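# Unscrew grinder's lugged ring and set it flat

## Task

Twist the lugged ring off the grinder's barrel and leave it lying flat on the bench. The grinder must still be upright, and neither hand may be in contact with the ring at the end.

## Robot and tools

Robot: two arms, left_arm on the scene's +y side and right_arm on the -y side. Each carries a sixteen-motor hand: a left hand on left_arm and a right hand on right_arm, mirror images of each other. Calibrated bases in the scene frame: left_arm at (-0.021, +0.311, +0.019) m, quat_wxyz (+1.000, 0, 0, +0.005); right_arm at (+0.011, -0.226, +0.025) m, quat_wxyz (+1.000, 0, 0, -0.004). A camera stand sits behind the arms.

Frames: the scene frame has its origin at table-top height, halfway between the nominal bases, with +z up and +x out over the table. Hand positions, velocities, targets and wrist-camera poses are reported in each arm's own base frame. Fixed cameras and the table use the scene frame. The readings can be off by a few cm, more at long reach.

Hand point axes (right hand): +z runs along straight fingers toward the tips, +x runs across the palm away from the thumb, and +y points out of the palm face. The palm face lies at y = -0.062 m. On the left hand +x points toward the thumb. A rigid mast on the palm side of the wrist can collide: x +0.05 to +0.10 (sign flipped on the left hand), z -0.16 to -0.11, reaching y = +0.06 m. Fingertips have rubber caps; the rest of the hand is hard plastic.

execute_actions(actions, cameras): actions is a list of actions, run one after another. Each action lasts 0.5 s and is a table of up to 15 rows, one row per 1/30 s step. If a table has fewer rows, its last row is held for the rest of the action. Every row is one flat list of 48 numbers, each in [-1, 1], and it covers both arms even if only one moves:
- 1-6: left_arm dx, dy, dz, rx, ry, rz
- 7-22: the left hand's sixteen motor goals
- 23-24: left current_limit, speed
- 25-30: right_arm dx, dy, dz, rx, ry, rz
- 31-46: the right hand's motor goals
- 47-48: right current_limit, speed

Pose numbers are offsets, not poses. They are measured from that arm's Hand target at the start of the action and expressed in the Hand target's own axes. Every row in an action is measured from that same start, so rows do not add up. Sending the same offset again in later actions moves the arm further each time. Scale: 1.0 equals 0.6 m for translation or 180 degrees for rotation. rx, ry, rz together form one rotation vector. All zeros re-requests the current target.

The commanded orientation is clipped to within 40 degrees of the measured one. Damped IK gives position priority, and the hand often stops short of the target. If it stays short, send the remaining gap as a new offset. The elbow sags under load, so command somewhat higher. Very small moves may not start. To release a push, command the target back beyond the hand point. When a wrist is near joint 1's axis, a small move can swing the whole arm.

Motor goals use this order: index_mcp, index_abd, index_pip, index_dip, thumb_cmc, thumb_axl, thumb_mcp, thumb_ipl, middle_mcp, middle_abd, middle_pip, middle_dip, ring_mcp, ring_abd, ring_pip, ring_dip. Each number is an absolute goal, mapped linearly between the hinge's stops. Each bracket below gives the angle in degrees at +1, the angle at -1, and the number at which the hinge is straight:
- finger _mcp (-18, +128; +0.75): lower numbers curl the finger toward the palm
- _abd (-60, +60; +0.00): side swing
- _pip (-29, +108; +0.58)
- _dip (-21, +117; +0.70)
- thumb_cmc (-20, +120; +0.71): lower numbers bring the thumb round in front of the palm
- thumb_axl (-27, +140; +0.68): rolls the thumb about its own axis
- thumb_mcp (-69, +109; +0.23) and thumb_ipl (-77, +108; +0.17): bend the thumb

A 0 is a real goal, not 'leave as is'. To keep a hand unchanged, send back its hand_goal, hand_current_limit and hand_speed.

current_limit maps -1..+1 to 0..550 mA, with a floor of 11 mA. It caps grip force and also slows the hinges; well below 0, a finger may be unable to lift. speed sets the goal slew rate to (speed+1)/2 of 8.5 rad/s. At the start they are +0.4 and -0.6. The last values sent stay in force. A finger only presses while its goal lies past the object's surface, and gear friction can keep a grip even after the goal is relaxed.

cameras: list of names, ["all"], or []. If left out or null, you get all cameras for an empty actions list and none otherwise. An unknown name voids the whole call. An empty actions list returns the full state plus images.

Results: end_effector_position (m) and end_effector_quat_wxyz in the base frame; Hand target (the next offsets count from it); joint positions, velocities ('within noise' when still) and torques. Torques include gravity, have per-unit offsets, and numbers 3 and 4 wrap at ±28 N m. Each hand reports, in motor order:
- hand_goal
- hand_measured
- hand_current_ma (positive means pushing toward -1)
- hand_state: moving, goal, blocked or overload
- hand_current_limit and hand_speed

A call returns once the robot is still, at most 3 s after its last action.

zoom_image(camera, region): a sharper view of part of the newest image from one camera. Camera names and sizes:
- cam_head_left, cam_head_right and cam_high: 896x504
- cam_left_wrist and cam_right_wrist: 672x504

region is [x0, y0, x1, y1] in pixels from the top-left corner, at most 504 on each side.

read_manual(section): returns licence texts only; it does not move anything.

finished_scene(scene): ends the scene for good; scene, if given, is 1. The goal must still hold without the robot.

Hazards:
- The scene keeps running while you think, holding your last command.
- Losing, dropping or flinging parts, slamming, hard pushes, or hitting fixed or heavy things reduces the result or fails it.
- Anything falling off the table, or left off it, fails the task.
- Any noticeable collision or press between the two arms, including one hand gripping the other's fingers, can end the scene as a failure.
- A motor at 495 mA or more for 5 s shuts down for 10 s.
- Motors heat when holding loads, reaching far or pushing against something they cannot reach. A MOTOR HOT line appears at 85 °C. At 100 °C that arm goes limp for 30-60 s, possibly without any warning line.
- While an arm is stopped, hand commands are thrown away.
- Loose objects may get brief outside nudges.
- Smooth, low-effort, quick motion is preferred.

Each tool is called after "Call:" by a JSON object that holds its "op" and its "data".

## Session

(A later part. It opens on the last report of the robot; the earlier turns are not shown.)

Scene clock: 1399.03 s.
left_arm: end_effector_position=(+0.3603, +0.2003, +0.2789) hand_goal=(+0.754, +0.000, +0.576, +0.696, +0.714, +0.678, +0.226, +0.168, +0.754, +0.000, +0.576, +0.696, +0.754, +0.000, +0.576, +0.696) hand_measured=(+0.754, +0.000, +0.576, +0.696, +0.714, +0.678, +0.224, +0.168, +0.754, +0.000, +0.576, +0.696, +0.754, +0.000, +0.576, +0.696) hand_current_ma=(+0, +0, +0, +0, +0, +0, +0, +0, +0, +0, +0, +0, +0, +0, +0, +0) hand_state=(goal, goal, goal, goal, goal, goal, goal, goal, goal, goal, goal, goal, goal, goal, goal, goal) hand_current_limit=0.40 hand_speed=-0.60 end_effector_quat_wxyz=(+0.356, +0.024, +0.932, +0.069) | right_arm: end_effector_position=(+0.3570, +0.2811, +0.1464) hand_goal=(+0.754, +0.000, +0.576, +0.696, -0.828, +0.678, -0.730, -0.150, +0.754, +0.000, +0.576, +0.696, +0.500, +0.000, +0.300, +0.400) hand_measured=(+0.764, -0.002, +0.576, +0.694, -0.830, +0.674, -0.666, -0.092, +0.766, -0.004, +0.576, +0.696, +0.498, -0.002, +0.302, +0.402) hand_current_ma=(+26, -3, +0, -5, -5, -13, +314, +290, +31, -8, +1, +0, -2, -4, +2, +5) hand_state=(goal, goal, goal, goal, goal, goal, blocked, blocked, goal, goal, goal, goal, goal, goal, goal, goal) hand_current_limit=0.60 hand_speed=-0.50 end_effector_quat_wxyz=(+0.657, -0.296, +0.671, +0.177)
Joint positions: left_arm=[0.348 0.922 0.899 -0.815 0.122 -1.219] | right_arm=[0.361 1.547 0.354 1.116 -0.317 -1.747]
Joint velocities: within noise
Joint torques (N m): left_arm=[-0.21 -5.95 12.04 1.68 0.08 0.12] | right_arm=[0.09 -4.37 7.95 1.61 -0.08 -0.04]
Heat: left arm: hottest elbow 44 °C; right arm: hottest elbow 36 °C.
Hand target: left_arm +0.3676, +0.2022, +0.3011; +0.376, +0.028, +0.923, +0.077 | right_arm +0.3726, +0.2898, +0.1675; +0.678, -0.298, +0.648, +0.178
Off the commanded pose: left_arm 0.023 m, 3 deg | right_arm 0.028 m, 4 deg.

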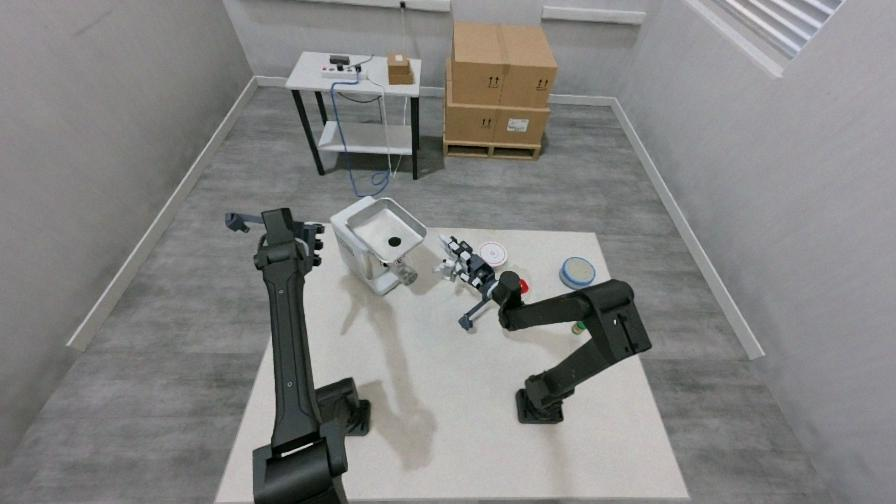

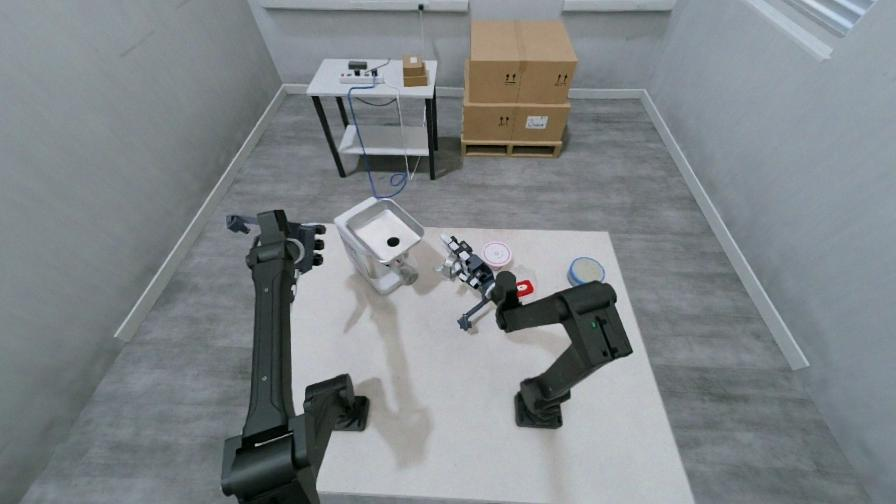

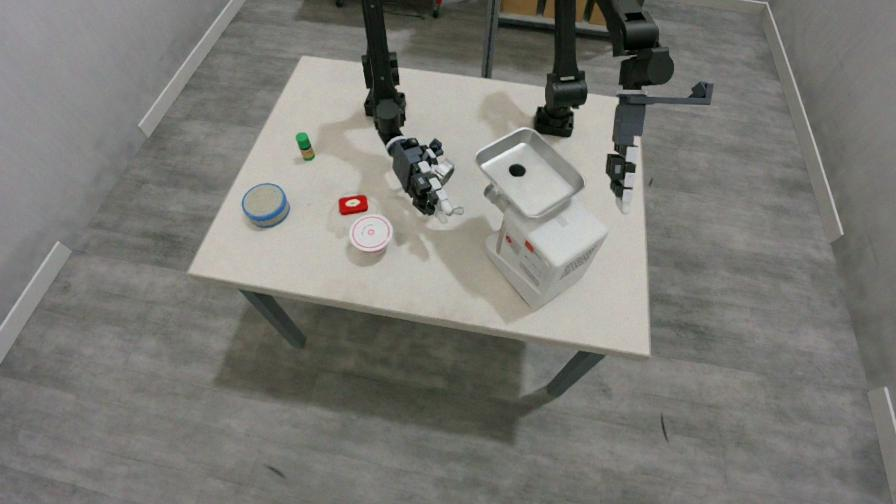

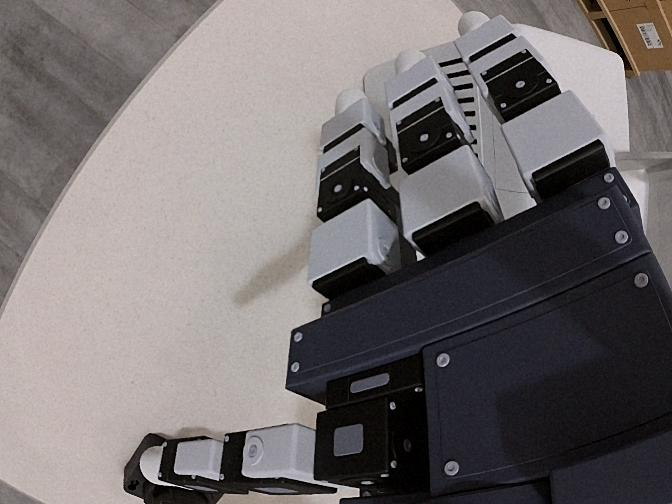

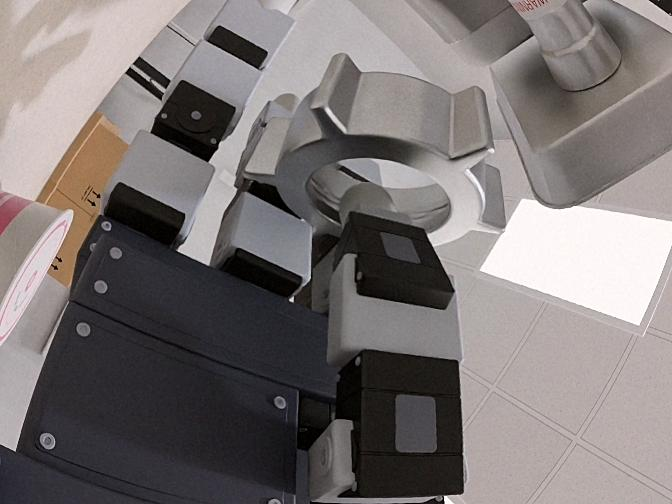

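Call:
{"op": "execute_actions", "data": {"actions": [[[0,0,0,0,0,0,0.754,0,0.576,0.696,0.714,0.678,0.226,0.168,0.754,0,0.576,0.696,0.754,0,0.576,0.696,0.4,-0.6,0,0.03,-0.05,0,0,0,0.754,0,0.85,0.9,-0.829,0.678,-0.755,-0.175,0.754,0,0.85,0.9,0.754,0,0.85,0.9,0.6,-0.5]],[[0,0,0,0,0,0,0.754,0,0.576,0.696,0.714,0.678,0.226,0.168,0.754,0,0.576,0.696,0.754,0,0.576,0.696,0.4,-0.6,0,0.03,-0.05,0,0,0,0.754,0,0.95,0.95,-0.829,0.678,-0.755,-0.175,0.754,0,0.95,0.95,0.754,0,0.95,0.95,0.6,-0.5]],[[0,0,0,0,0,0,0.754,0,0.576,0.696,0.714,0.678,0.226,0.168,0.754,0,0.576,0.696,0.754,0,0.576,0.696,0.4,-0.6,0,0,0,0,0.083,0,0.754,0,0.95,0.95,-0.829,0.678,-0.755,-0.175,0.754,0,0.95,0.95,0.754,0,0.95,0.95,0.6,-0.5]]], "cameras": ["cam_right_wrist"]}}

Scene clock: 1464.87 s.
left_arm: end_effector_position=(+0.3603, +0.2003, +0.2789) hand_goal=(+0.754, +0.000, +0.576, +0.696, +0.714, +0.678, +0.226, +0.168, +0.754, +0.000, +0.576, +0.696, +0.754, +0.000, +0.576, +0.696) hand_measured=(+0.754, +0.000, +0.576, +0.696, +0.714, +0.678, +0.224, +0.168, +0.754, +0.000, +0.576, +0.696, +0.754, +0.000, +0.576, +0.696) hand_current_ma=(+0, +0, +0, +0, +0, +0, +0, +0, +0, +0, +0, +0, +0, +0, +0, +0) hand_state=(goal, goal, goal, goal, goal, goal, goal, goal, goal, goal, goal, goal, goal, goal, goal, goal) hand_current_limit=0.40 hand_speed=-0.60 end_effector_quat_wxyz=(+0.356, +0.024, +0.932, +0.069) | right_arm: end_effector_position=(+0.2826, +0.2650, +0.1224) hand_goal=(+0.754, +0.000, +0.950, +0.950, -0.828, +0.678, -0.754, -0.174, +0.754, +0.000, +0.950, +0.950, +0.754, +0.000, +0.950, +0.950) hand_measured=(+0.766, -0.002, +0.946, +0.948, -0.830, +0.674, -0.666, -0.100, +0.766, -0.004, +0.946, +0.948, +0.752, -0.002, +0.946, +0.948) hand_current_ma=(+37, -3, -7, -6, -5, -13, +440, +394, +31, -8, -7, -5, -6, -4, -7, -6) hand_state=(goal, goal, goal, goal, goal, goal, blocked, blocked, goal, goal, goal, goal, goal, goal, goal, goal) hand_current_limit=0.60 hand_speed=-0.50 end_effector_quat_wxyz=(+0.552, -0.317, +0.759, +0.136)
Joint positions: left_arm=[0.348 0.922 0.899 -0.815 0.122 -1.219] | right_arm=[0.447 1.114 0.217 0.53 -0.178 -1.793]
Joint torques (N m): left_arm=[-0.21 -6.01 12.07 1.73 0.11 0.04] | right_arm=[1.03 -2.32 11 1.59 0.02 -0.11]
Heat: left arm: hottest elbow 44 °C; right arm: hottest elbow 40 °C.
Hand target: left_arm +0.3676, +0.2022, +0.3011; +0.376, +0.028, +0.923, +0.077 | right_arm +0.3037, +0.2791, +0.1622; +0.588, -0.318, +0.730, +0.137
Off the commanded pose: left_arm 0.023 m, 3 deg | right_arm 0.047 m, 5 deg.
Images, in order (width x height): cam_right_wrist 672x504.

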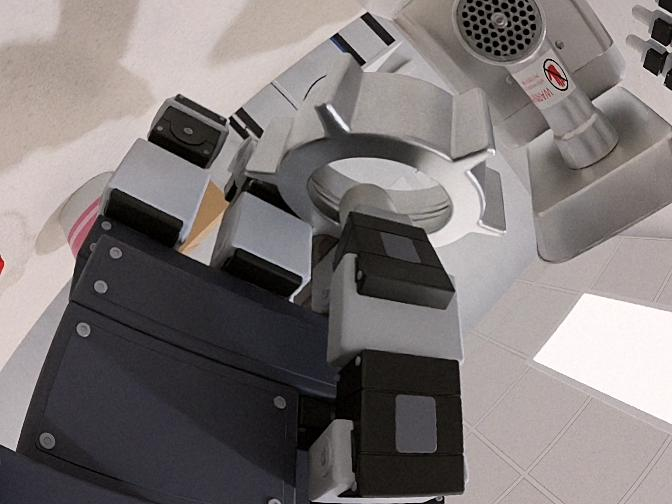

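Call:
{"op": "execute_actions", "data": {"actions": [[[0,0,0,0,0,0,0.754,0,0.576,0.696,0.714,0.678,0.226,0.168,0.754,0,0.576,0.696,0.754,0,0.576,0.696,0.4,-0.6,-0.015,0,0,0,0.09,0,0.754,0,0.95,0.95,-0.829,0.678,-0.755,-0.175,0.754,0,0.95,0.95,0.754,0,0.95,0.95,0.6,-0.5]],[[0,0,0,0,0,0,0.754,0,0.576,0.696,0.714,0.678,0.226,0.168,0.754,0,0.576,0.696,0.754,0,0.576,0.696,0.4,-0.6,-0.01,0,0,0,0.09,0,0.754,0,0.95,0.95,-0.829,0.678,-0.755,-0.175,0.754,0,0.95,0.95,0.754,0,0.95,0.95,0.6,-0.5]]], "cameras": ["cam_head_left","cam_right_wrist"]}}

Scene clock: 1469.80 s.
left_arm: end_effector_position=(+0.3603, +0.2003, +0.2789) hand_goal=(+0.754, +0.000, +0.576, +0.696, +0.714, +0.678, +0.226, +0.168, +0.754, +0.000, +0.576, +0.696, +0.754, +0.000, +0.576, +0.696) hand_measured=(+0.754, +0.000, +0.576, +0.696, +0.714, +0.678, +0.224, +0.168, +0.754, +0.000, +0.576, +0.696, +0.754, +0.000, +0.576, +0.696) hand_current_ma=(+0, +0, +0, +0, +0, +0, +0, +0, +0, +0, +0, +0, +0, +0, +0, +0) hand_state=(goal, goal, goal, goal, goal, goal, goal, goal, goal, goal, goal, goal, goal, goal, goal, goal) hand_current_limit=0.40 hand_speed=-0.60 end_effector_quat_wxyz=(+0.356, +0.024, +0.932, +0.069) | right_arm: end_effector_position=(+0.2829, +0.2658, +0.1309) hand_goal=(+0.754, +0.000, +0.950, +0.950, -0.828, +0.678, -0.754, -0.174, +0.754, +0.000, +0.950, +0.950, +0.754, +0.000, +0.950, +0.950) hand_measured=(+0.768, -0.002, +0.946, +0.948, -0.830, +0.676, -0.666, -0.100, +0.762, -0.004, +0.946, +0.948, +0.752, -0.002, +0.946, +0.948) hand_current_ma=(+38, -3, -7, -6, -5, -8, +440, +394, +23, -8, -7, -5, -6, -4, -7, -6) hand_state=(goal, goal, goal, goal, goal, goal, blocked, blocked, goal, goal, goal, goal, goal, goal, goal, goal) hand_current_limit=0.60 hand_speed=-0.50 end_effector_quat_wxyz=(+0.322, -0.352, +0.878, +0.032)
Joint positions: left_arm=[0.348 0.922 0.899 -0.815 0.122 -1.219] | right_arm=[0.545 1.007 0.578 -0.483 0.039 -1.802]
Joint torques (N m): left_arm=[-1.03 -5.95 12.1 1.77 0.12 0.04] | right_arm=[0.91 -1.61 13.57 1.01 0.11 0.09]
Heat: left arm: hottest elbow 44 °C; right arm: hottest elbow 42 °C.
Hand target: left_arm +0.3676, +0.2022, +0.3011; +0.376, +0.028, +0.923, +0.077 | right_arm +0.3065, +0.2846, +0.1757; +0.361, -0.344, +0.866, +0.043
Off the commanded pose: left_arm 0.023 m, 3 deg | right_arm 0.054 m, 5 deg.
Images, in order (width x height): cam_head_left 896x504, cam_right_wrist 672x504.

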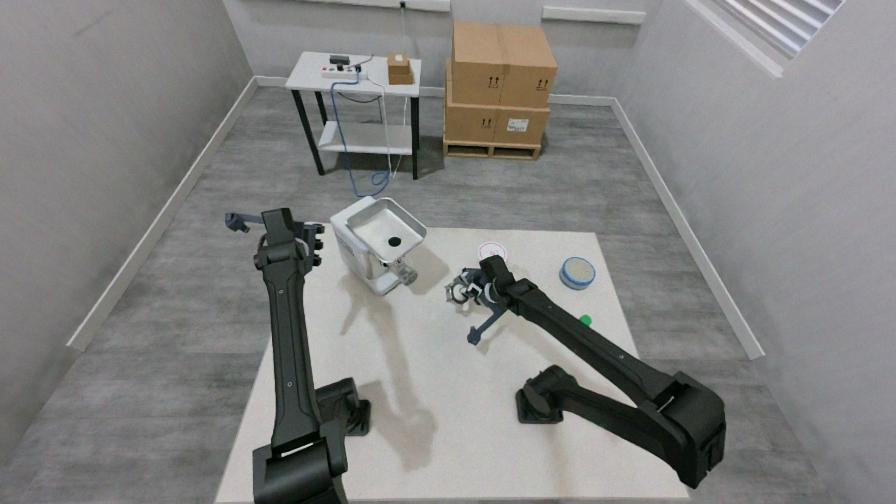

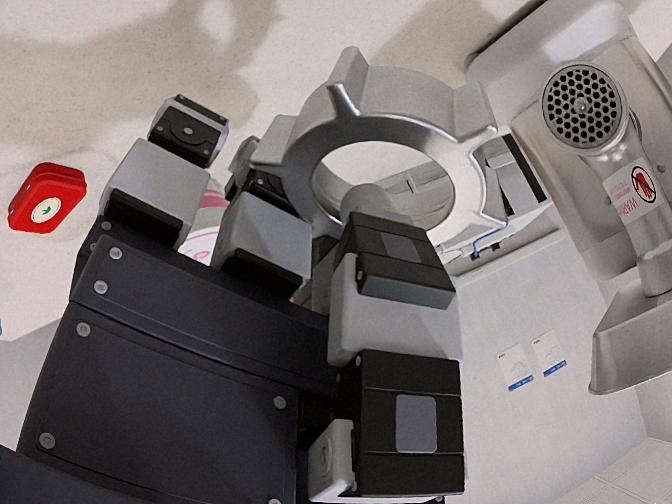

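Call:
{"op": "execute_actions", "data": {"actions": [[[0,0,0,0,0,0,0.754,0,0.576,0.696,0.714,0.678,0.226,0.168,0.754,0,0.576,0.696,0.754,0,0.576,0.696,0.4,-0.6,0,0,0,0.1,0.1,0,0.754,0,0.95,0.95,-0.829,0.678,-0.755,-0.175,0.754,0,0.95,0.95,0.754,0,0.95,0.95,0.6,-0.5]]], "cameras": ["cam_right_wrist"]}}

Scene clock: 1473.87 s.
left_arm: end_effector_position=(+0.3603, +0.2003, +0.2789) hand_goal=(+0.754, +0.000, +0.576, +0.696, +0.714, +0.678, +0.226, +0.168, +0.754, +0.000, +0.576, +0.696, +0.754, +0.000, +0.576, +0.696) hand_measured=(+0.754, +0.000, +0.576, +0.696, +0.714, +0.678, +0.224, +0.168, +0.754, +0.000, +0.576, +0.696, +0.754, +0.000, +0.576, +0.696) hand_current_ma=(+0, +0, +0, +0, +0, +0, +0, +0, +0, +0, +0, +0, +0, +0, +0, +0) hand_state=(goal, goal, goal, goal, goal, goal, goal, goal, goal, goal, goal, goal, goal, goal, goal, goal) hand_current_limit=0.40 hand_speed=-0.60 end_effector_quat_wxyz=(+0.356, +0.024, +0.932, +0.069) | right_arm: end_effector_position=(+0.2867, +0.2604, +0.1337) hand_goal=(+0.754, +0.000, +0.950, +0.950, -0.828, +0.678, -0.754, -0.174, +0.754, +0.000, +0.950, +0.950, +0.754, +0.000, +0.950, +0.950) hand_measured=(+0.774, -0.002, +0.946, +0.948, -0.830, +0.680, -0.666, -0.100, +0.752, -0.004, +0.946, +0.948, +0.750, -0.002, +0.946, +0.948) hand_current_ma=(+63, -2, -6, -6, -3, +5, +440, +394, -3, -7, -6, -5, -9, -4, -7, -6) hand_state=(blocked, goal, goal, goal, goal, goal, blocked, blocked, goal, goal, goal, goal, goal, goal, goal, goal) hand_current_limit=0.60 hand_speed=-0.50 end_effector_quat_wxyz=(+0.233, -0.305, +0.909, -0.162)
Joint positions: left_arm=[0.348 0.922 0.899 -0.815 0.122 -1.219] | right_arm=[0.757 1.121 0.797 -0.931 0.489 -1.542]
Joint torques (N m): left_arm=[-0.15 -5.89 11.9 1.89 0.12 -0.01] | right_arm=[0.97 -2.78 13.23 0.32 0.85 0.17]
Heat: left arm: hottest elbow 44 °C; right arm: hottest elbow 42 °C.
Hand target: left_arm +0.3676, +0.2022, +0.3011; +0.376, +0.028, +0.923, +0.077 | right_arm +0.3065, +0.2846, +0.1757; +0.271, -0.286, +0.907, -0.146
Off the commanded pose: left_arm 0.023 m, 3 deg | right_arm 0.052 m, 5 deg.
Images, in order (width x height): cam_right_wrist 672x504.

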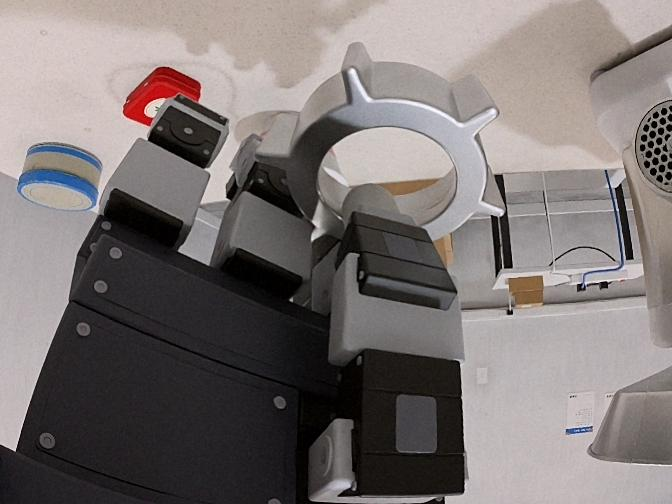

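Call:
{"op": "zoom_image", "data": {"camera": "cam_right_wrist", "region": [200, 20, 540, 320]}}

Scaled by 1.482 from the camera's 672x504 image, which has a finer 960x720 frame.

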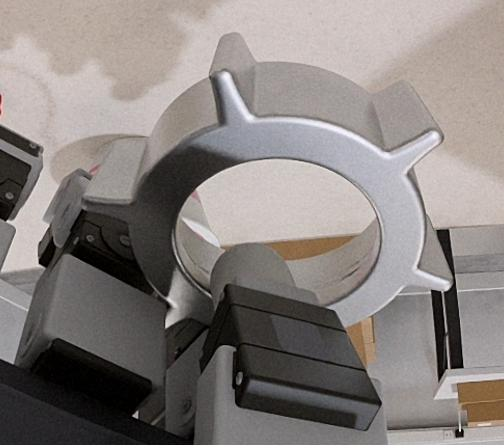

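Call:
{"op": "execute_actions", "data": {"actions": [[[0,0,0,0,0,0,0.754,0,0.576,0.696,0.714,0.678,0.226,0.168,0.754,0,0.576,0.696,0.754,0,0.576,0.696,0.4,-0.6,0.016,0.021,0.042,0.09,0.09,0,0.754,0,0.95,0.95,-0.829,0.678,-0.77,-0.2,0.754,0,0.95,0.95,0.754,0,0.95,0.95,0.75,-0.5]]], "cameras": ["cam_right_wrist", "cam_high"]}}

Scene clock: 1482.83 s.
left_arm: end_effector_position=(+0.3603, +0.2003, +0.2789) hand_goal=(+0.754, +0.000, +0.576, +0.696, +0.714, +0.678, +0.226, +0.168, +0.754, +0.000, +0.576, +0.696, +0.754, +0.000, +0.576, +0.696) hand_measured=(+0.754, +0.000, +0.576, +0.696, +0.714, +0.678, +0.224, +0.168, +0.754, +0.000, +0.576, +0.696, +0.754, +0.000, +0.576, +0.696) hand_current_ma=(+0, +0, +0, +0, +0, +0, +0, +0, +0, +0, +0, +0, +0, +0, +0, +0) hand_state=(goal, goal, goal, goal, goal, goal, goal, goal, goal, goal, goal, goal, goal, goal, goal, goal) hand_current_limit=0.40 hand_speed=-0.60 end_effector_quat_wxyz=(+0.356, +0.024, +0.932, +0.069) | right_arm: end_effector_position=(+0.2918, +0.2650, +0.1173) hand_goal=(+0.754, +0.000, +0.950, +0.950, -0.828, +0.678, -0.770, -0.200, +0.754, +0.000, +0.950, +0.950, +0.754, +0.000, +0.950, +0.950) hand_measured=(+0.776, +0.000, +0.946, +0.948, -0.828, +0.682, -0.666, -0.100, +0.748, -0.004, +0.946, +0.948, +0.748, -0.002, +0.946, +0.948) hand_current_ma=(+69, -1, -6, -6, +0, +14, +481, +481, -16, -6, -6, -5, -18, -4, -7, -6) hand_state=(blocked, goal, goal, goal, goal, goal, blocked, blocked, goal, goal, goal, goal, goal, goal, goal, goal) hand_current_limit=0.75 hand_speed=-0.50 end_effector_quat_wxyz=(+0.151, -0.242, +0.903, -0.321)
Joint positions: left_arm=[0.348 0.922 0.899 -0.815 0.122 -1.219] | right_arm=[0.896 1.392 1.01 -1.359 0.71 -1.135]
Joint torques (N m): left_arm=[-0.62 -5.71 12.03 1.77 0.17 -0.01] | right_arm=[0.79 -5.01 11.4 -0.64 1.23 0.15]
Heat: left arm: hottest elbow 44 °C; right arm: hottest elbow 43 °C.
Hand target: left_arm +0.3676, +0.2022, +0.3011; +0.376, +0.028, +0.923, +0.077 | right_arm +0.3089, +0.2860, +0.1461; +0.179, -0.222, +0.907, -0.311
Off the commanded pose: left_arm 0.023 m, 3 deg | right_arm 0.040 m, 4 deg.
Images, in order (width x height): cam_high 896x504, cam_right_wrist 672x504.

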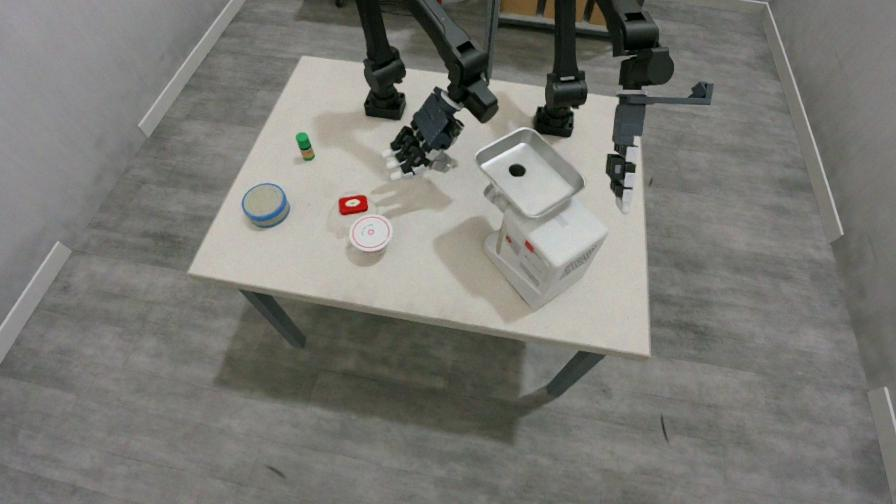

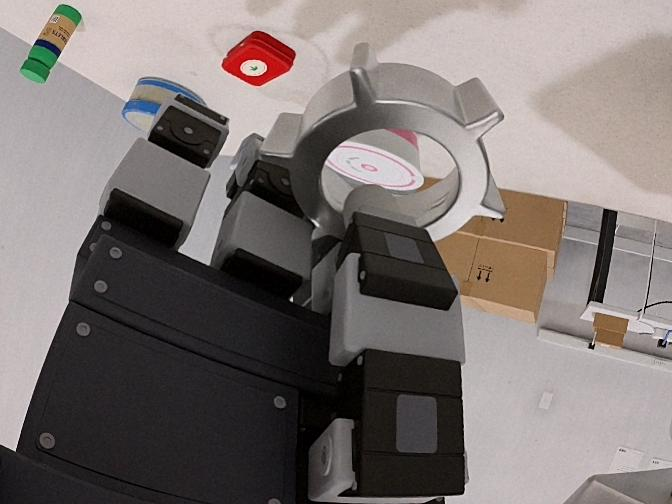

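Call:
{"op": "execute_actions", "data": {"actions": [[[0,0,0,0,0,0,0.754,0,0.576,0.696,0.714,0.678,0.226,0.168,0.754,0,0.576,0.696,0.754,0,0.576,0.696,0.4,-0.6,0.018,0.072,0.022,0.055,0.05,0,0.754,0,0.95,0.95,-0.829,0.678,-0.77,-0.2,0.754,0,0.95,0.95,0.754,0,0.95,0.95,0.75,-0.5]]], "cameras": ["cam_right_wrist", "cam_head_left"]}}

Scene clock: 1488.50 s.
left_arm: end_effector_position=(+0.3603, +0.2003, +0.2789) hand_goal=(+0.754, +0.000, +0.576, +0.696, +0.714, +0.678, +0.226, +0.168, +0.754, +0.000, +0.576, +0.696, +0.754, +0.000, +0.576, +0.696) hand_measured=(+0.754, +0.000, +0.576, +0.696, +0.714, +0.678, +0.224, +0.168, +0.754, +0.000, +0.576, +0.696, +0.754, +0.000, +0.576, +0.696) hand_current_ma=(+0, +0, +0, +0, +0, +0, +0, +0, +0, +0, +0, +0, +0, +0, +0, +0) hand_state=(goal, goal, goal, goal, goal, goal, goal, goal, goal, goal, goal, goal, goal, goal, goal, goal) hand_current_limit=0.40 hand_speed=-0.60 end_effector_quat_wxyz=(+0.356, +0.024, +0.932, +0.069) | right_arm: end_effector_position=(+0.2819, +0.2854, +0.0833) hand_goal=(+0.754, +0.000, +0.950, +0.950, -0.828, +0.678, -0.770, -0.200, +0.754, +0.000, +0.950, +0.950, +0.754, +0.000, +0.950, +0.950) hand_measured=(+0.776, +0.000, +0.946, +0.948, -0.826, +0.690, -0.666, -0.102, +0.746, -0.002, +0.946, +0.948, +0.746, -0.002, +0.946, +0.948) hand_current_ma=(+72, +0, -6, -6, +5, +41, +481, +481, -21, -5, -6, -5, -19, -4, -7, -6) hand_state=(blocked, goal, goal, goal, goal, goal, blocked, blocked, goal, goal, goal, goal, goal, goal, goal, goal) hand_current_limit=0.75 hand_speed=-0.50 end_effector_quat_wxyz=(+0.104, -0.196, +0.881, -0.418)
Joint positions: left_arm=[0.348 0.922 0.899 -0.815 0.122 -1.219] | right_arm=[1.001 1.644 1.145 -1.636 0.73 -0.787]
Joint torques (N m): left_arm=[-0.44 -6.18 12.1 1.87 0.11 0.07] | right_arm=[0.21 -7.41 9.61 -1.61 0.77 0.14]
Heat: left arm: hottest elbow 44 °C; right arm: hottest elbow 43 °C.
Hand target: left_arm +0.3676, +0.2022, +0.3011; +0.376, +0.028, +0.923, +0.077 | right_arm +0.2934, +0.3047, +0.1065; +0.125, -0.180, +0.888, -0.404
Off the commanded pose: left_arm 0.023 m, 3 deg | right_arm 0.032 m, 3 deg.
Images, in order (width x height): cam_head_left 896x504, cam_right_wrist 672x504.

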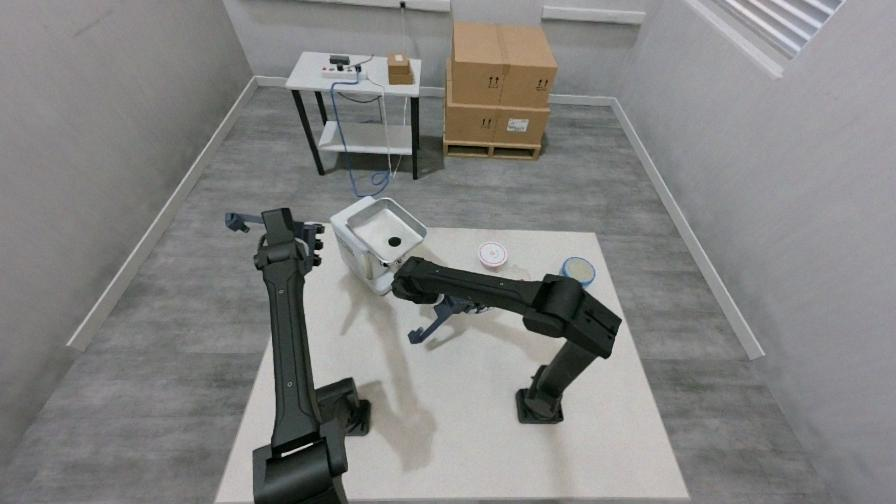

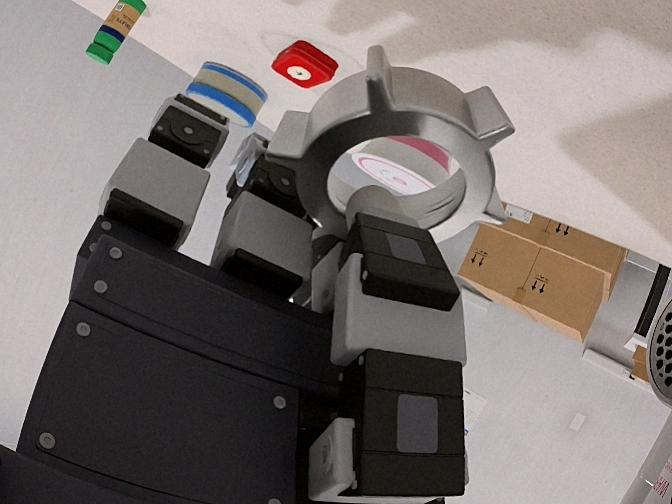

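Call:
{"op": "execute_actions", "data": {"actions": [[[0,0,0,0,0,0,0.754,0,0.576,0.696,0.714,0.678,0.226,0.168,0.754,0,0.576,0.696,0.754,0,0.576,0.696,0.4,-0.6,0,0,0,-0.002,-0.086,-0.07,0.754,0,0.95,0.95,-0.829,0.678,-0.77,-0.2,0.754,0,0.95,0.95,0.754,0,0.95,0.95,0.75,-0.5]],[[0,0,0,0,0,0,0.754,0,0.576,0.696,0.714,0.678,0.226,0.168,0.754,0,0.576,0.696,0.754,0,0.576,0.696,0.4,-0.6,0.001,0.039,0.031,-0.001,-0.043,-0.035,0.754,0,0.95,0.95,-0.829,0.678,-0.77,-0.2,0.754,0,0.95,0.95,0.754,0,0.95,0.95,0.75,-0.5]]], "cameras": ["cam_right_wrist", "cam_high"]}}

Scene clock: 1495.10 s.
left_arm: end_effector_position=(+0.3603, +0.2003, +0.2789) hand_goal=(+0.754, +0.000, +0.576, +0.696, +0.714, +0.678, +0.226, +0.168, +0.754, +0.000, +0.576, +0.696, +0.754, +0.000, +0.576, +0.696) hand_measured=(+0.754, +0.000, +0.576, +0.696, +0.714, +0.678, +0.224, +0.168, +0.754, +0.000, +0.576, +0.696, +0.754, +0.000, +0.576, +0.696) hand_current_ma=(+0, +0, +0, +0, +0, +0, +0, +0, +0, +0, +0, +0, +0, +0, +0, +0) hand_state=(goal, goal, goal, goal, goal, goal, goal, goal, goal, goal, goal, goal, goal, goal, goal, goal) hand_current_limit=0.40 hand_speed=-0.60 end_effector_quat_wxyz=(+0.356, +0.024, +0.932, +0.069) | right_arm: end_effector_position=(+0.2868, +0.3015, +0.0619) hand_goal=(+0.754, +0.000, +0.950, +0.950, -0.828, +0.678, -0.770, -0.200, +0.754, +0.000, +0.950, +0.950, +0.754, +0.000, +0.950, +0.950) hand_measured=(+0.776, +0.000, +0.946, +0.948, -0.826, +0.690, -0.666, -0.104, +0.746, -0.002, +0.946, +0.948, +0.746, -0.002, +0.946, +0.948) hand_current_ma=(+72, +0, -6, -6, +6, +42, +481, +481, -22, -4, -6, -5, -20, -4, -7, -6) hand_state=(blocked, goal, goal, goal, goal, goal, blocked, blocked, goal, goal, goal, goal, goal, goal, goal, goal) hand_current_limit=0.75 hand_speed=-0.50 end_effector_quat_wxyz=(+0.214, -0.409, +0.800, -0.382)
Joint positions: left_arm=[0.348 0.922 0.899 -0.815 0.122 -1.219] | right_arm=[1.019 1.506 0.943 -1.055 0.906 -1.474]
Joint torques (N m): left_arm=[-0.26 -5.89 12.1 1.8 0.07 0.03] | right_arm=[-0.5 -7.82 6.45 0.39 1.08 -0.22]
Heat: left arm: hottest elbow 44 °C; right arm: hottest elbow 43 °C.
Hand target: left_arm +0.3676, +0.2022, +0.3011; +0.376, +0.028, +0.923, +0.077 | right_arm +0.2945, +0.3061, +0.0766; +0.232, -0.401, +0.805, -0.371
Off the commanded pose: left_arm 0.023 m, 3 deg | right_arm 0.017 m, 3 deg.
Images, in order (width x height): cam_high 896x504, cam_right_wrist 672x504.

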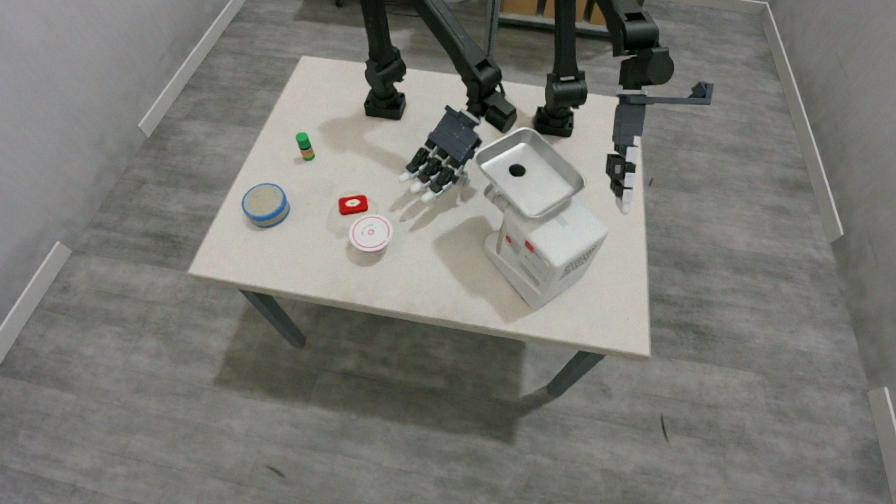

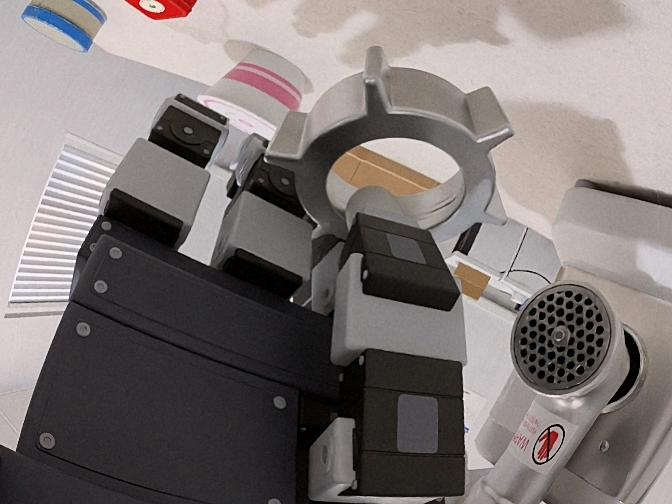

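Call:
{"op": "execute_actions", "data": {"actions": [[[0,0,0,0,0,0,0.754,0,0.576,0.696,0.714,0.678,0.226,0.168,0.754,0,0.576,0.696,0.754,0,0.576,0.696,0.4,-0.6,0.0015,0.039,0.031,0,0,0,0.754,0,0.95,0.95,-0.829,0.678,-0.77,-0.2,0.754,0,0.95,0.95,0.754,0,0.95,0.95,0.75,-0.5]]], "cameras": ["cam_right_wrist", "cam_head_left"]}}

Scene clock: 1498.23 s.
left_arm: end_effector_position=(+0.3603, +0.2003, +0.2789) hand_goal=(+0.754, +0.000, +0.576, +0.696, +0.714, +0.678, +0.226, +0.168, +0.754, +0.000, +0.576, +0.696, +0.754, +0.000, +0.576, +0.696) hand_measured=(+0.754, +0.000, +0.576, +0.696, +0.714, +0.678, +0.224, +0.168, +0.754, +0.000, +0.576, +0.696, +0.754, +0.000, +0.576, +0.696) hand_current_ma=(+0, +0, +0, +0, +0, +0, +0, +0, +0, +0, +0, +0, +0, +0, +0, +0) hand_state=(goal, goal, goal, goal, goal, goal, goal, goal, goal, goal, goal, goal, goal, goal, goal, goal) hand_current_limit=0.40 hand_speed=-0.60 end_effector_quat_wxyz=(+0.356, +0.024, +0.932, +0.069) | right_arm: end_effector_position=(+0.2866, +0.3030, +0.0387) hand_goal=(+0.754, +0.000, +0.950, +0.950, -0.828, +0.678, -0.770, -0.200, +0.754, +0.000, +0.950, +0.950, +0.754, +0.000, +0.950, +0.950) hand_measured=(+0.776, +0.000, +0.946, +0.948, -0.826, +0.690, -0.666, -0.104, +0.746, -0.002, +0.946, +0.948, +0.746, -0.002, +0.946, +0.948) hand_current_ma=(+72, +0, -6, -6, +6, +42, +481, +481, -22, -4, -6, -5, -20, -4, -7, -6) hand_state=(blocked, goal, goal, goal, goal, goal, blocked, blocked, goal, goal, goal, goal, goal, goal, goal, goal) hand_current_limit=0.75 hand_speed=-0.50 end_effector_quat_wxyz=(+0.220, -0.409, +0.802, -0.376)
Joint positions: left_arm=[0.348 0.922 0.899 -0.815 0.122 -1.219] | right_arm=[1.019 1.533 0.901 -0.96 0.901 -1.485]
Joint torques (N m): left_arm=[-0.03 -5.95 12.15 1.8 0.11 0.06] | right_arm=[-0.62 -6.12 6.35 0.42 1.1 -0.21]
Heat: left arm: hottest elbow 44 °C; right arm: hottest elbow 43 °C.
Hand target: left_arm +0.3676, +0.2022, +0.3011; +0.376, +0.028, +0.923, +0.077 | right_arm +0.2954, +0.3071, +0.0468; +0.232, -0.401, +0.805, -0.371
Off the commanded pose: left_arm 0.023 m, 3 deg | right_arm 0.013 m, 2 deg.
Images, in order (width x height): cam_head_left 896x504, cam_right_wrist 672x504.

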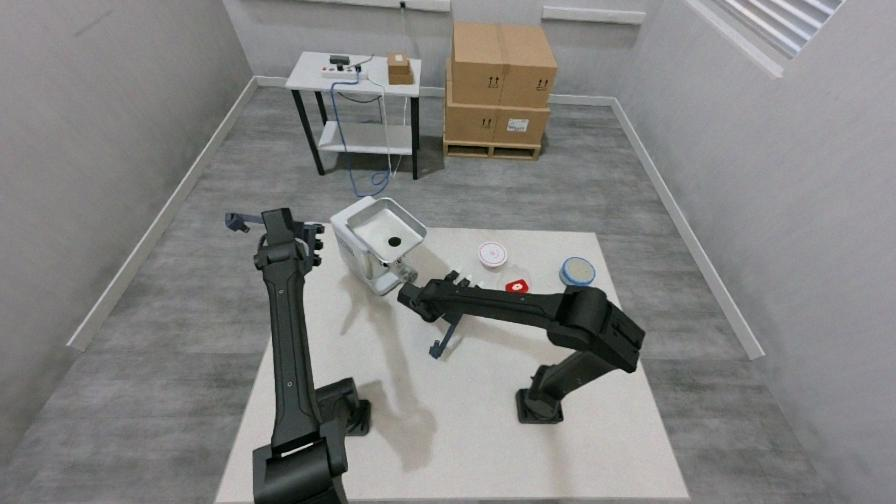

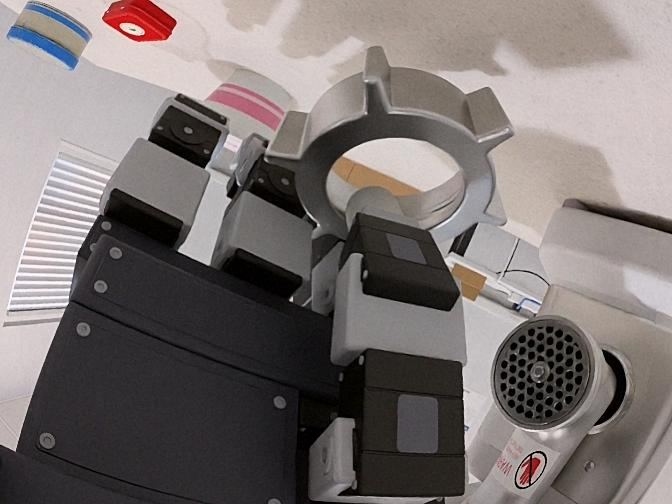

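Call:
{"op": "execute_actions", "data": {"actions": [[[0,0,0,0,0,0,0.754,0,0.576,0.696,0.714,0.678,0.226,0.168,0.754,0,0.576,0.696,0.754,0,0.576,0.696,0.4,-0.6,0.001,0.026,0.0205,0,0,0,0.754,0,0.95,0.95,-0.829,0.678,-0.77,-0.2,0.754,0,0.95,0.95,0.754,0,0.95,0.95,0.75,-0.5]]], "cameras": ["cam_right_wrist"]}}

Scene clock: 1500.50 s.
left_arm: end_effector_position=(+0.3603, +0.2003, +0.2789) hand_goal=(+0.754, +0.000, +0.576, +0.696, +0.714, +0.678, +0.226, +0.168, +0.754, +0.000, +0.576, +0.696, +0.754, +0.000, +0.576, +0.696) hand_measured=(+0.754, +0.000, +0.576, +0.696, +0.714, +0.678, +0.224, +0.168, +0.754, +0.000, +0.576, +0.696, +0.754, +0.000, +0.576, +0.696) hand_current_ma=(+0, +0, +0, +0, +0, +0, +0, +0, +0, +0, +0, +0, +0, +0, +0, +0) hand_state=(goal, goal, goal, goal, goal, goal, goal, goal, goal, goal, goal, goal, goal, goal, goal, goal) hand_current_limit=0.40 hand_speed=-0.60 end_effector_quat_wxyz=(+0.356, +0.024, +0.932, +0.069) | right_arm: end_effector_position=(+0.2863, +0.3038, +0.0189) hand_goal=(+0.754, +0.000, +0.950, +0.950, -0.828, +0.678, -0.770, -0.200, +0.754, +0.000, +0.950, +0.950, +0.754, +0.000, +0.950, +0.950) hand_measured=(+0.776, +0.000, +0.946, +0.948, -0.826, +0.690, -0.666, -0.104, +0.746, -0.002, +0.946, +0.948, +0.746, -0.002, +0.946, +0.948) hand_current_ma=(+72, +0, -6, -6, +6, +43, +481, +481, -22, -4, -6, -5, -20, -4, -7, -6) hand_state=(blocked, goal, goal, goal, goal, goal, blocked, blocked, goal, goal, goal, goal, goal, goal, goal, goal) hand_current_limit=0.75 hand_speed=-0.50 end_effector_quat_wxyz=(+0.221, -0.410, +0.801, -0.376)
Joint positions: left_arm=[0.348 0.922 0.899 -0.815 0.122 -1.219] | right_arm=[1.021 1.57 0.88 -0.902 0.901 -1.485]
Joint torques (N m): left_arm=[-0.44 -6.18 12.19 1.83 0.17 0.06] | right_arm=[-0.73 -6.42 6.09 0.39 1.11 -0.2]
Heat: left arm: hottest elbow 44 °C; right arm: hottest elbow 43 °C.
Hand target: left_arm +0.3676, +0.2022, +0.3011; +0.376, +0.028, +0.923, +0.077 | right_arm +0.2959, +0.3079, +0.0269; +0.232, -0.401, +0.805, -0.371
Off the commanded pose: left_arm 0.023 m, 3 deg | right_arm 0.013 m, 2 deg.
Images, in order (width x height): cam_right_wrist 672x504.

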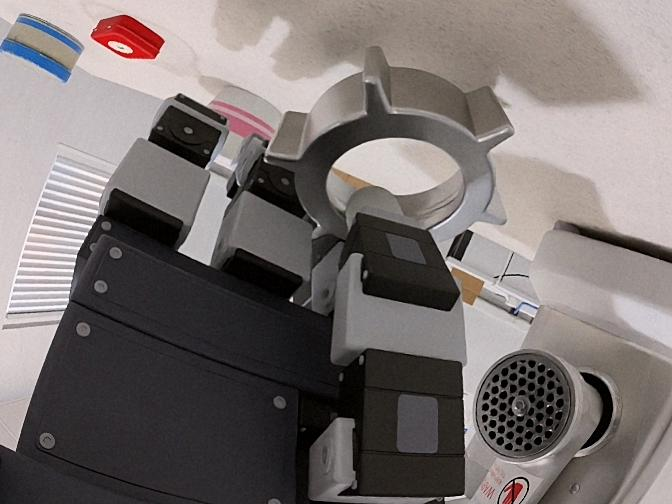

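Call:
{"op": "execute_actions", "data": {"actions": [[[0,0,0,0,0,0,0.754,0,0.576,0.696,0.714,0.678,0.226,0.168,0.754,0,0.576,0.696,0.754,0,0.576,0.696,0.4,-0.6,0.0003,0.0092,0.0072,0,0,0,0.754,0,0.95,0.95,-0.829,0.678,-0.77,-0.2,0.754,0,0.95,0.95,0.754,0,0.95,0.95,0.75,-0.5]]], "cameras": ["cam_right_wrist"]}}

Call:
{"op": "zoom_image", "data": {"camera": "cam_right_wrist", "region": [220, 20, 560, 280]}}

Scene clock: 1502.67 s.
left_arm: end_effector_position=(+0.3603, +0.2003, +0.2789) hand_goal=(+0.754, +0.000, +0.576, +0.696, +0.714, +0.678, +0.226, +0.168, +0.754, +0.000, +0.576, +0.696, +0.754, +0.000, +0.576, +0.696) hand_measured=(+0.754, +0.000, +0.576, +0.696, +0.714, +0.678, +0.224, +0.168, +0.754, +0.000, +0.576, +0.696, +0.754, +0.000, +0.576, +0.696) hand_current_ma=(+0, +0, +0, +0, +0, +0, +0, +0, +0, +0, +0, +0, +0, +0, +0, +0) hand_state=(goal, goal, goal, goal, goal, goal, goal, goal, goal, goal, goal, goal, goal, goal, goal, goal) hand_current_limit=0.40 hand_speed=-0.60 end_effector_quat_wxyz=(+0.356, +0.024, +0.932, +0.069) | right_arm: end_effector_position=(+0.2876, +0.3058, +0.0148) hand_goal=(+0.754, +0.000, +0.950, +0.950, -0.828, +0.678, -0.770, -0.200, +0.754, +0.000, +0.950, +0.950, +0.754, +0.000, +0.950, +0.950) hand_measured=(+0.776, +0.000, +0.946, +0.948, -0.826, +0.690, -0.666, -0.104, +0.746, -0.002, +0.946, +0.948, +0.746, -0.002, +0.946, +0.948) hand_current_ma=(+72, +0, -6, -6, +6, +43, +481, +481, -22, -4, -6, -5, -20, -4, -7, -6) hand_state=(blocked, goal, goal, goal, goal, goal, blocked, blocked, goal, goal, goal, goal, goal, goal, goal, goal) hand_current_limit=0.75 hand_speed=-0.50 end_effector_quat_wxyz=(+0.224, -0.408, +0.802, -0.374)
Joint positions: left_arm=[0.348 0.922 0.899 -0.815 0.122 -1.219] | right_arm=[1.021 1.579 0.877 -0.882 0.901 -1.485]
Joint torques (N m): left_arm=[-0.85 -5.77 12.22 1.99 0.08 0.09] | right_arm=[-0.67 -6.12 5.83 0.46 1.1 -0.2]
Heat: left arm: hottest elbow 44 °C; right arm: hottest elbow 42 °C.
Hand target: left_arm +0.3676, +0.2022, +0.3011; +0.376, +0.028, +0.923, +0.077 | right_arm +0.2961, +0.3082, +0.0199; +0.232, -0.401, +0.805, -0.371
Off the commanded pose: left_arm 0.023 m, 3 deg | right_arm 0.010 m, 1 deg.
Images, in order (width x height): cam_right_wrist 672x504.

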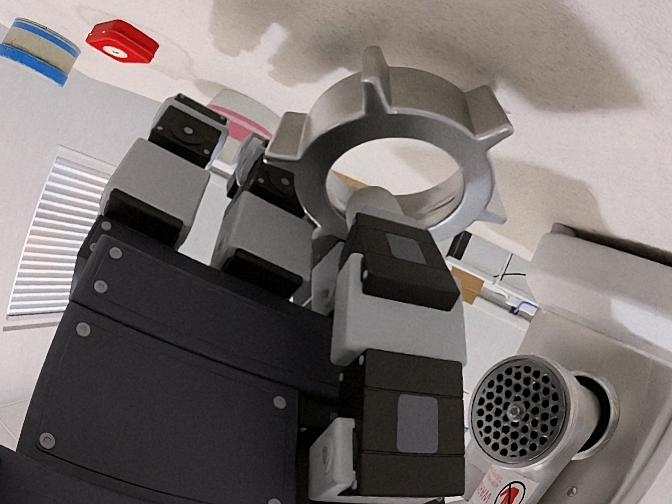

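Scaled by 1.482 from the camera's 672x504 image, which has a finer 960x720 frame.

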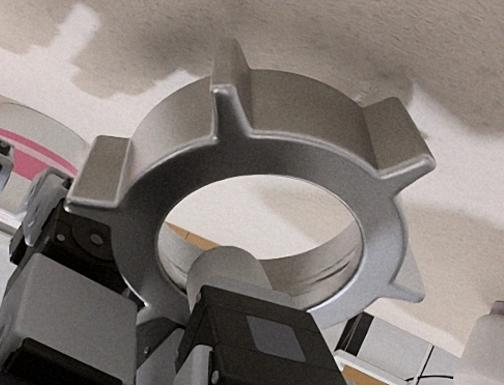

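Call:
{"op": "execute_actions", "data": {"actions": [[[0,0,0,0,0,0,0.754,0,0.576,0.696,0.714,0.678,0.226,0.168,0.754,0,0.576,0.696,0.754,0,0.576,0.696,0.4,-0.6,0.0004,0.0106,0.0188,0,0,0,0.754,0,0.95,0.95,-0.829,0.678,-0.77,-0.2,0.754,0,0.95,0.95,0.754,0,0.95,0.95,0.75,-0.5]]], "cameras": ["cam_right_wrist"]}}

Call:
{"op": "zoom_image", "data": {"camera": "cam_right_wrist", "region": [220, 20, 560, 280]}}

Scene clock: 1507.80 s.
left_arm: end_effector_position=(+0.3603, +0.2003, +0.2789) hand_goal=(+0.754, +0.000, +0.576, +0.696, +0.714, +0.678, +0.226, +0.168, +0.754, +0.000, +0.576, +0.696, +0.754, +0.000, +0.576, +0.696) hand_measured=(+0.754, +0.000, +0.576, +0.696, +0.714, +0.678, +0.224, +0.168, +0.754, +0.000, +0.576, +0.696, +0.754, +0.000, +0.576, +0.696) hand_current_ma=(+0, +0, +0, +0, +0, +0, +0, +0, +0, +0, +0, +0, +0, +0, +0, +0) hand_state=(goal, goal, goal, goal, goal, goal, goal, goal, goal, goal, goal, goal, goal, goal, goal, goal) hand_current_limit=0.40 hand_speed=-0.60 end_effector_quat_wxyz=(+0.356, +0.024, +0.932, +0.069) | right_arm: end_effector_position=(+0.2931, +0.3011, +0.0014) hand_goal=(+0.754, +0.000, +0.950, +0.950, -0.828, +0.678, -0.770, -0.200, +0.754, +0.000, +0.950, +0.950, +0.754, +0.000, +0.950, +0.950) hand_measured=(+0.776, +0.000, +0.946, +0.948, -0.826, +0.690, -0.666, -0.106, +0.746, -0.002, +0.946, +0.948, +0.746, -0.002, +0.946, +0.948) hand_current_ma=(+72, +1, -6, -6, +6, +43, +481, +481, -22, -4, -6, -5, -20, -4, -7, -6) hand_state=(blocked, goal, goal, goal, goal, goal, blocked, blocked, goal, goal, goal, goal, goal, goal, goal, goal) hand_current_limit=0.75 hand_speed=-0.50 end_effector_quat_wxyz=(+0.221, -0.406, +0.803, -0.375)
Joint positions: left_arm=[0.348 0.922 0.899 -0.815 0.122 -1.219] | right_arm=[1.002 1.604 0.861 -0.83 0.901 -1.505]
Joint torques (N m): left_arm=[-0.97 -6.71 12.07 1.89 0.1 0.04] | right_arm=[-0.67 -6.42 5.7 0.44 1.1 -0.21]
Heat: left arm: hottest elbow 44 °C; right arm: hottest elbow 42 °C.
Hand target: left_arm +0.3676, +0.2022, +0.3011; +0.376, +0.028, +0.923, +0.077 | right_arm +0.3005, +0.3059, +0.0079; +0.232, -0.401, +0.805, -0.371
Off the commanded pose: left_arm 0.023 m, 3 deg | right_arm 0.011 m, 2 deg.
Images, in order (width x height): cam_right_wrist 672x504.

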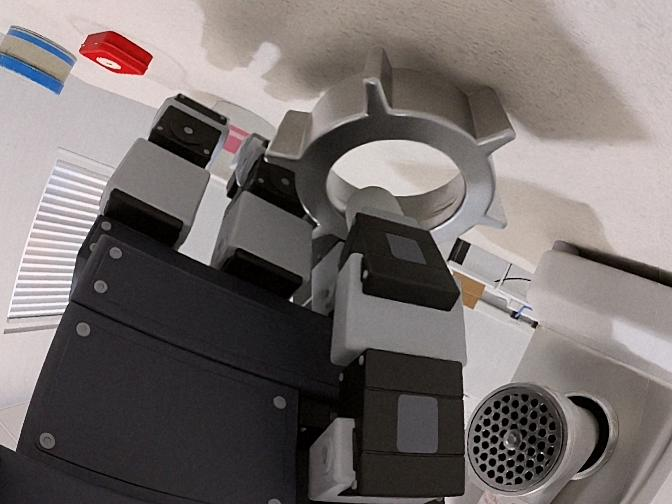

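Scaled by 1.482 from the camera's 672x504 image, which has a finer 960x720 frame.

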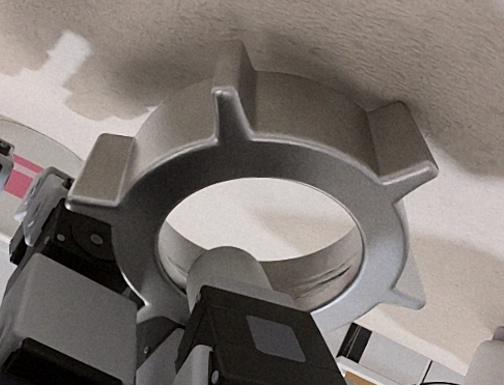

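Call:
{"op": "execute_actions", "data": {"actions": [[[0,0,0,0,0,0,0.754,0,0.576,0.696,0.714,0.678,0.226,0.168,0.754,0,0.576,0.696,0.754,0,0.576,0.696,0.4,-0.6,0.0003,0.0085,0.0118,0,0,0,0.754,0,0.95,0.95,-0.829,0.678,-0.77,-0.2,0.754,0,0.95,0.95,0.754,0,0.95,0.95,0.75,-0.5]]], "cameras": ["cam_right_wrist"]}}

Call:
{"op": "zoom_image", "data": {"camera": "cam_right_wrist", "region": [220, 20, 560, 280]}}

Scene clock: 1510.33 s.
left_arm: end_effector_position=(+0.3603, +0.2003, +0.2789) hand_goal=(+0.754, +0.000, +0.576, +0.696, +0.714, +0.678, +0.226, +0.168, +0.754, +0.000, +0.576, +0.696, +0.754, +0.000, +0.576, +0.696) hand_measured=(+0.754, +0.000, +0.576, +0.696, +0.714, +0.678, +0.224, +0.168, +0.754, +0.000, +0.576, +0.696, +0.754, +0.000, +0.576, +0.696) hand_current_ma=(+0, +0, +0, +0, +0, +0, +0, +0, +0, +0, +0, +0, +0, +0, +0, +0) hand_state=(goal, goal, goal, goal, goal, goal, goal, goal, goal, goal, goal, goal, goal, goal, goal, goal) hand_current_limit=0.40 hand_speed=-0.60 end_effector_quat_wxyz=(+0.356, +0.024, +0.932, +0.069) | right_arm: end_effector_position=(+0.2965, +0.3019, -0.0039) hand_goal=(+0.754, +0.000, +0.950, +0.950, -0.828, +0.678, -0.770, -0.200, +0.754, +0.000, +0.950, +0.950, +0.754, +0.000, +0.950, +0.950) hand_measured=(+0.780, +0.004, +0.946, +0.948, -0.826, +0.690, -0.666, -0.116, +0.746, -0.002, +0.946, +0.948, +0.746, -0.002, +0.946, +0.948) hand_current_ma=(+86, +7, -6, -6, +6, +36, +481, +462, -22, -4, -6, -5, -20, -4, -7, -6) hand_state=(blocked, goal, goal, goal, goal, goal, blocked, blocked, goal, goal, goal, goal, goal, goal, goal, goal) hand_current_limit=0.75 hand_speed=-0.50 end_effector_quat_wxyz=(+0.225, -0.404, +0.804, -0.373)
Joint positions: left_arm=[0.348 0.922 0.899 -0.815 0.122 -1.219] | right_arm=[0.996 1.615 0.855 -0.796 0.901 -1.514]
Joint torques (N m): left_arm=[-0.5 -6.12 12.08 1.81 0.11 0.06] | right_arm=[-0.73 -6.3 5.48 0.47 1.08 -0.23]
Heat: left arm: hottest elbow 44 °C; right arm: hottest elbow 42 °C.
Hand target: left_arm +0.3676, +0.2022, +0.3011; +0.376, +0.028, +0.923, +0.077 | right_arm +0.3028, +0.3049, -0.0004; +0.232, -0.401, +0.805, -0.371
Off the commanded pose: left_arm 0.023 m, 3 deg | right_arm 0.008 m, 1 deg.
Images, in order (width x height): cam_right_wrist 672x504.

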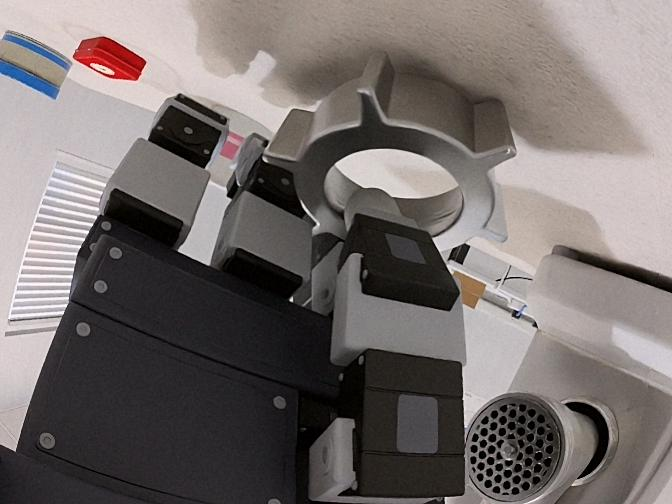

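Scaled by 1.482 from the camera's 672x504 image, which has a finer 960x720 frame.

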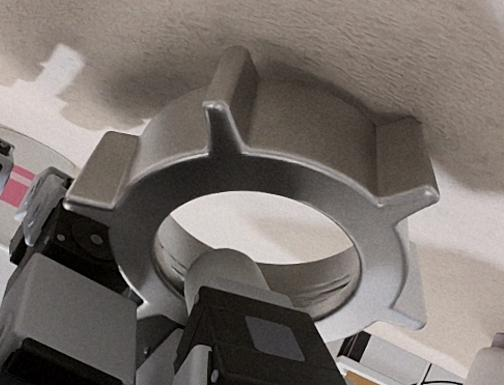

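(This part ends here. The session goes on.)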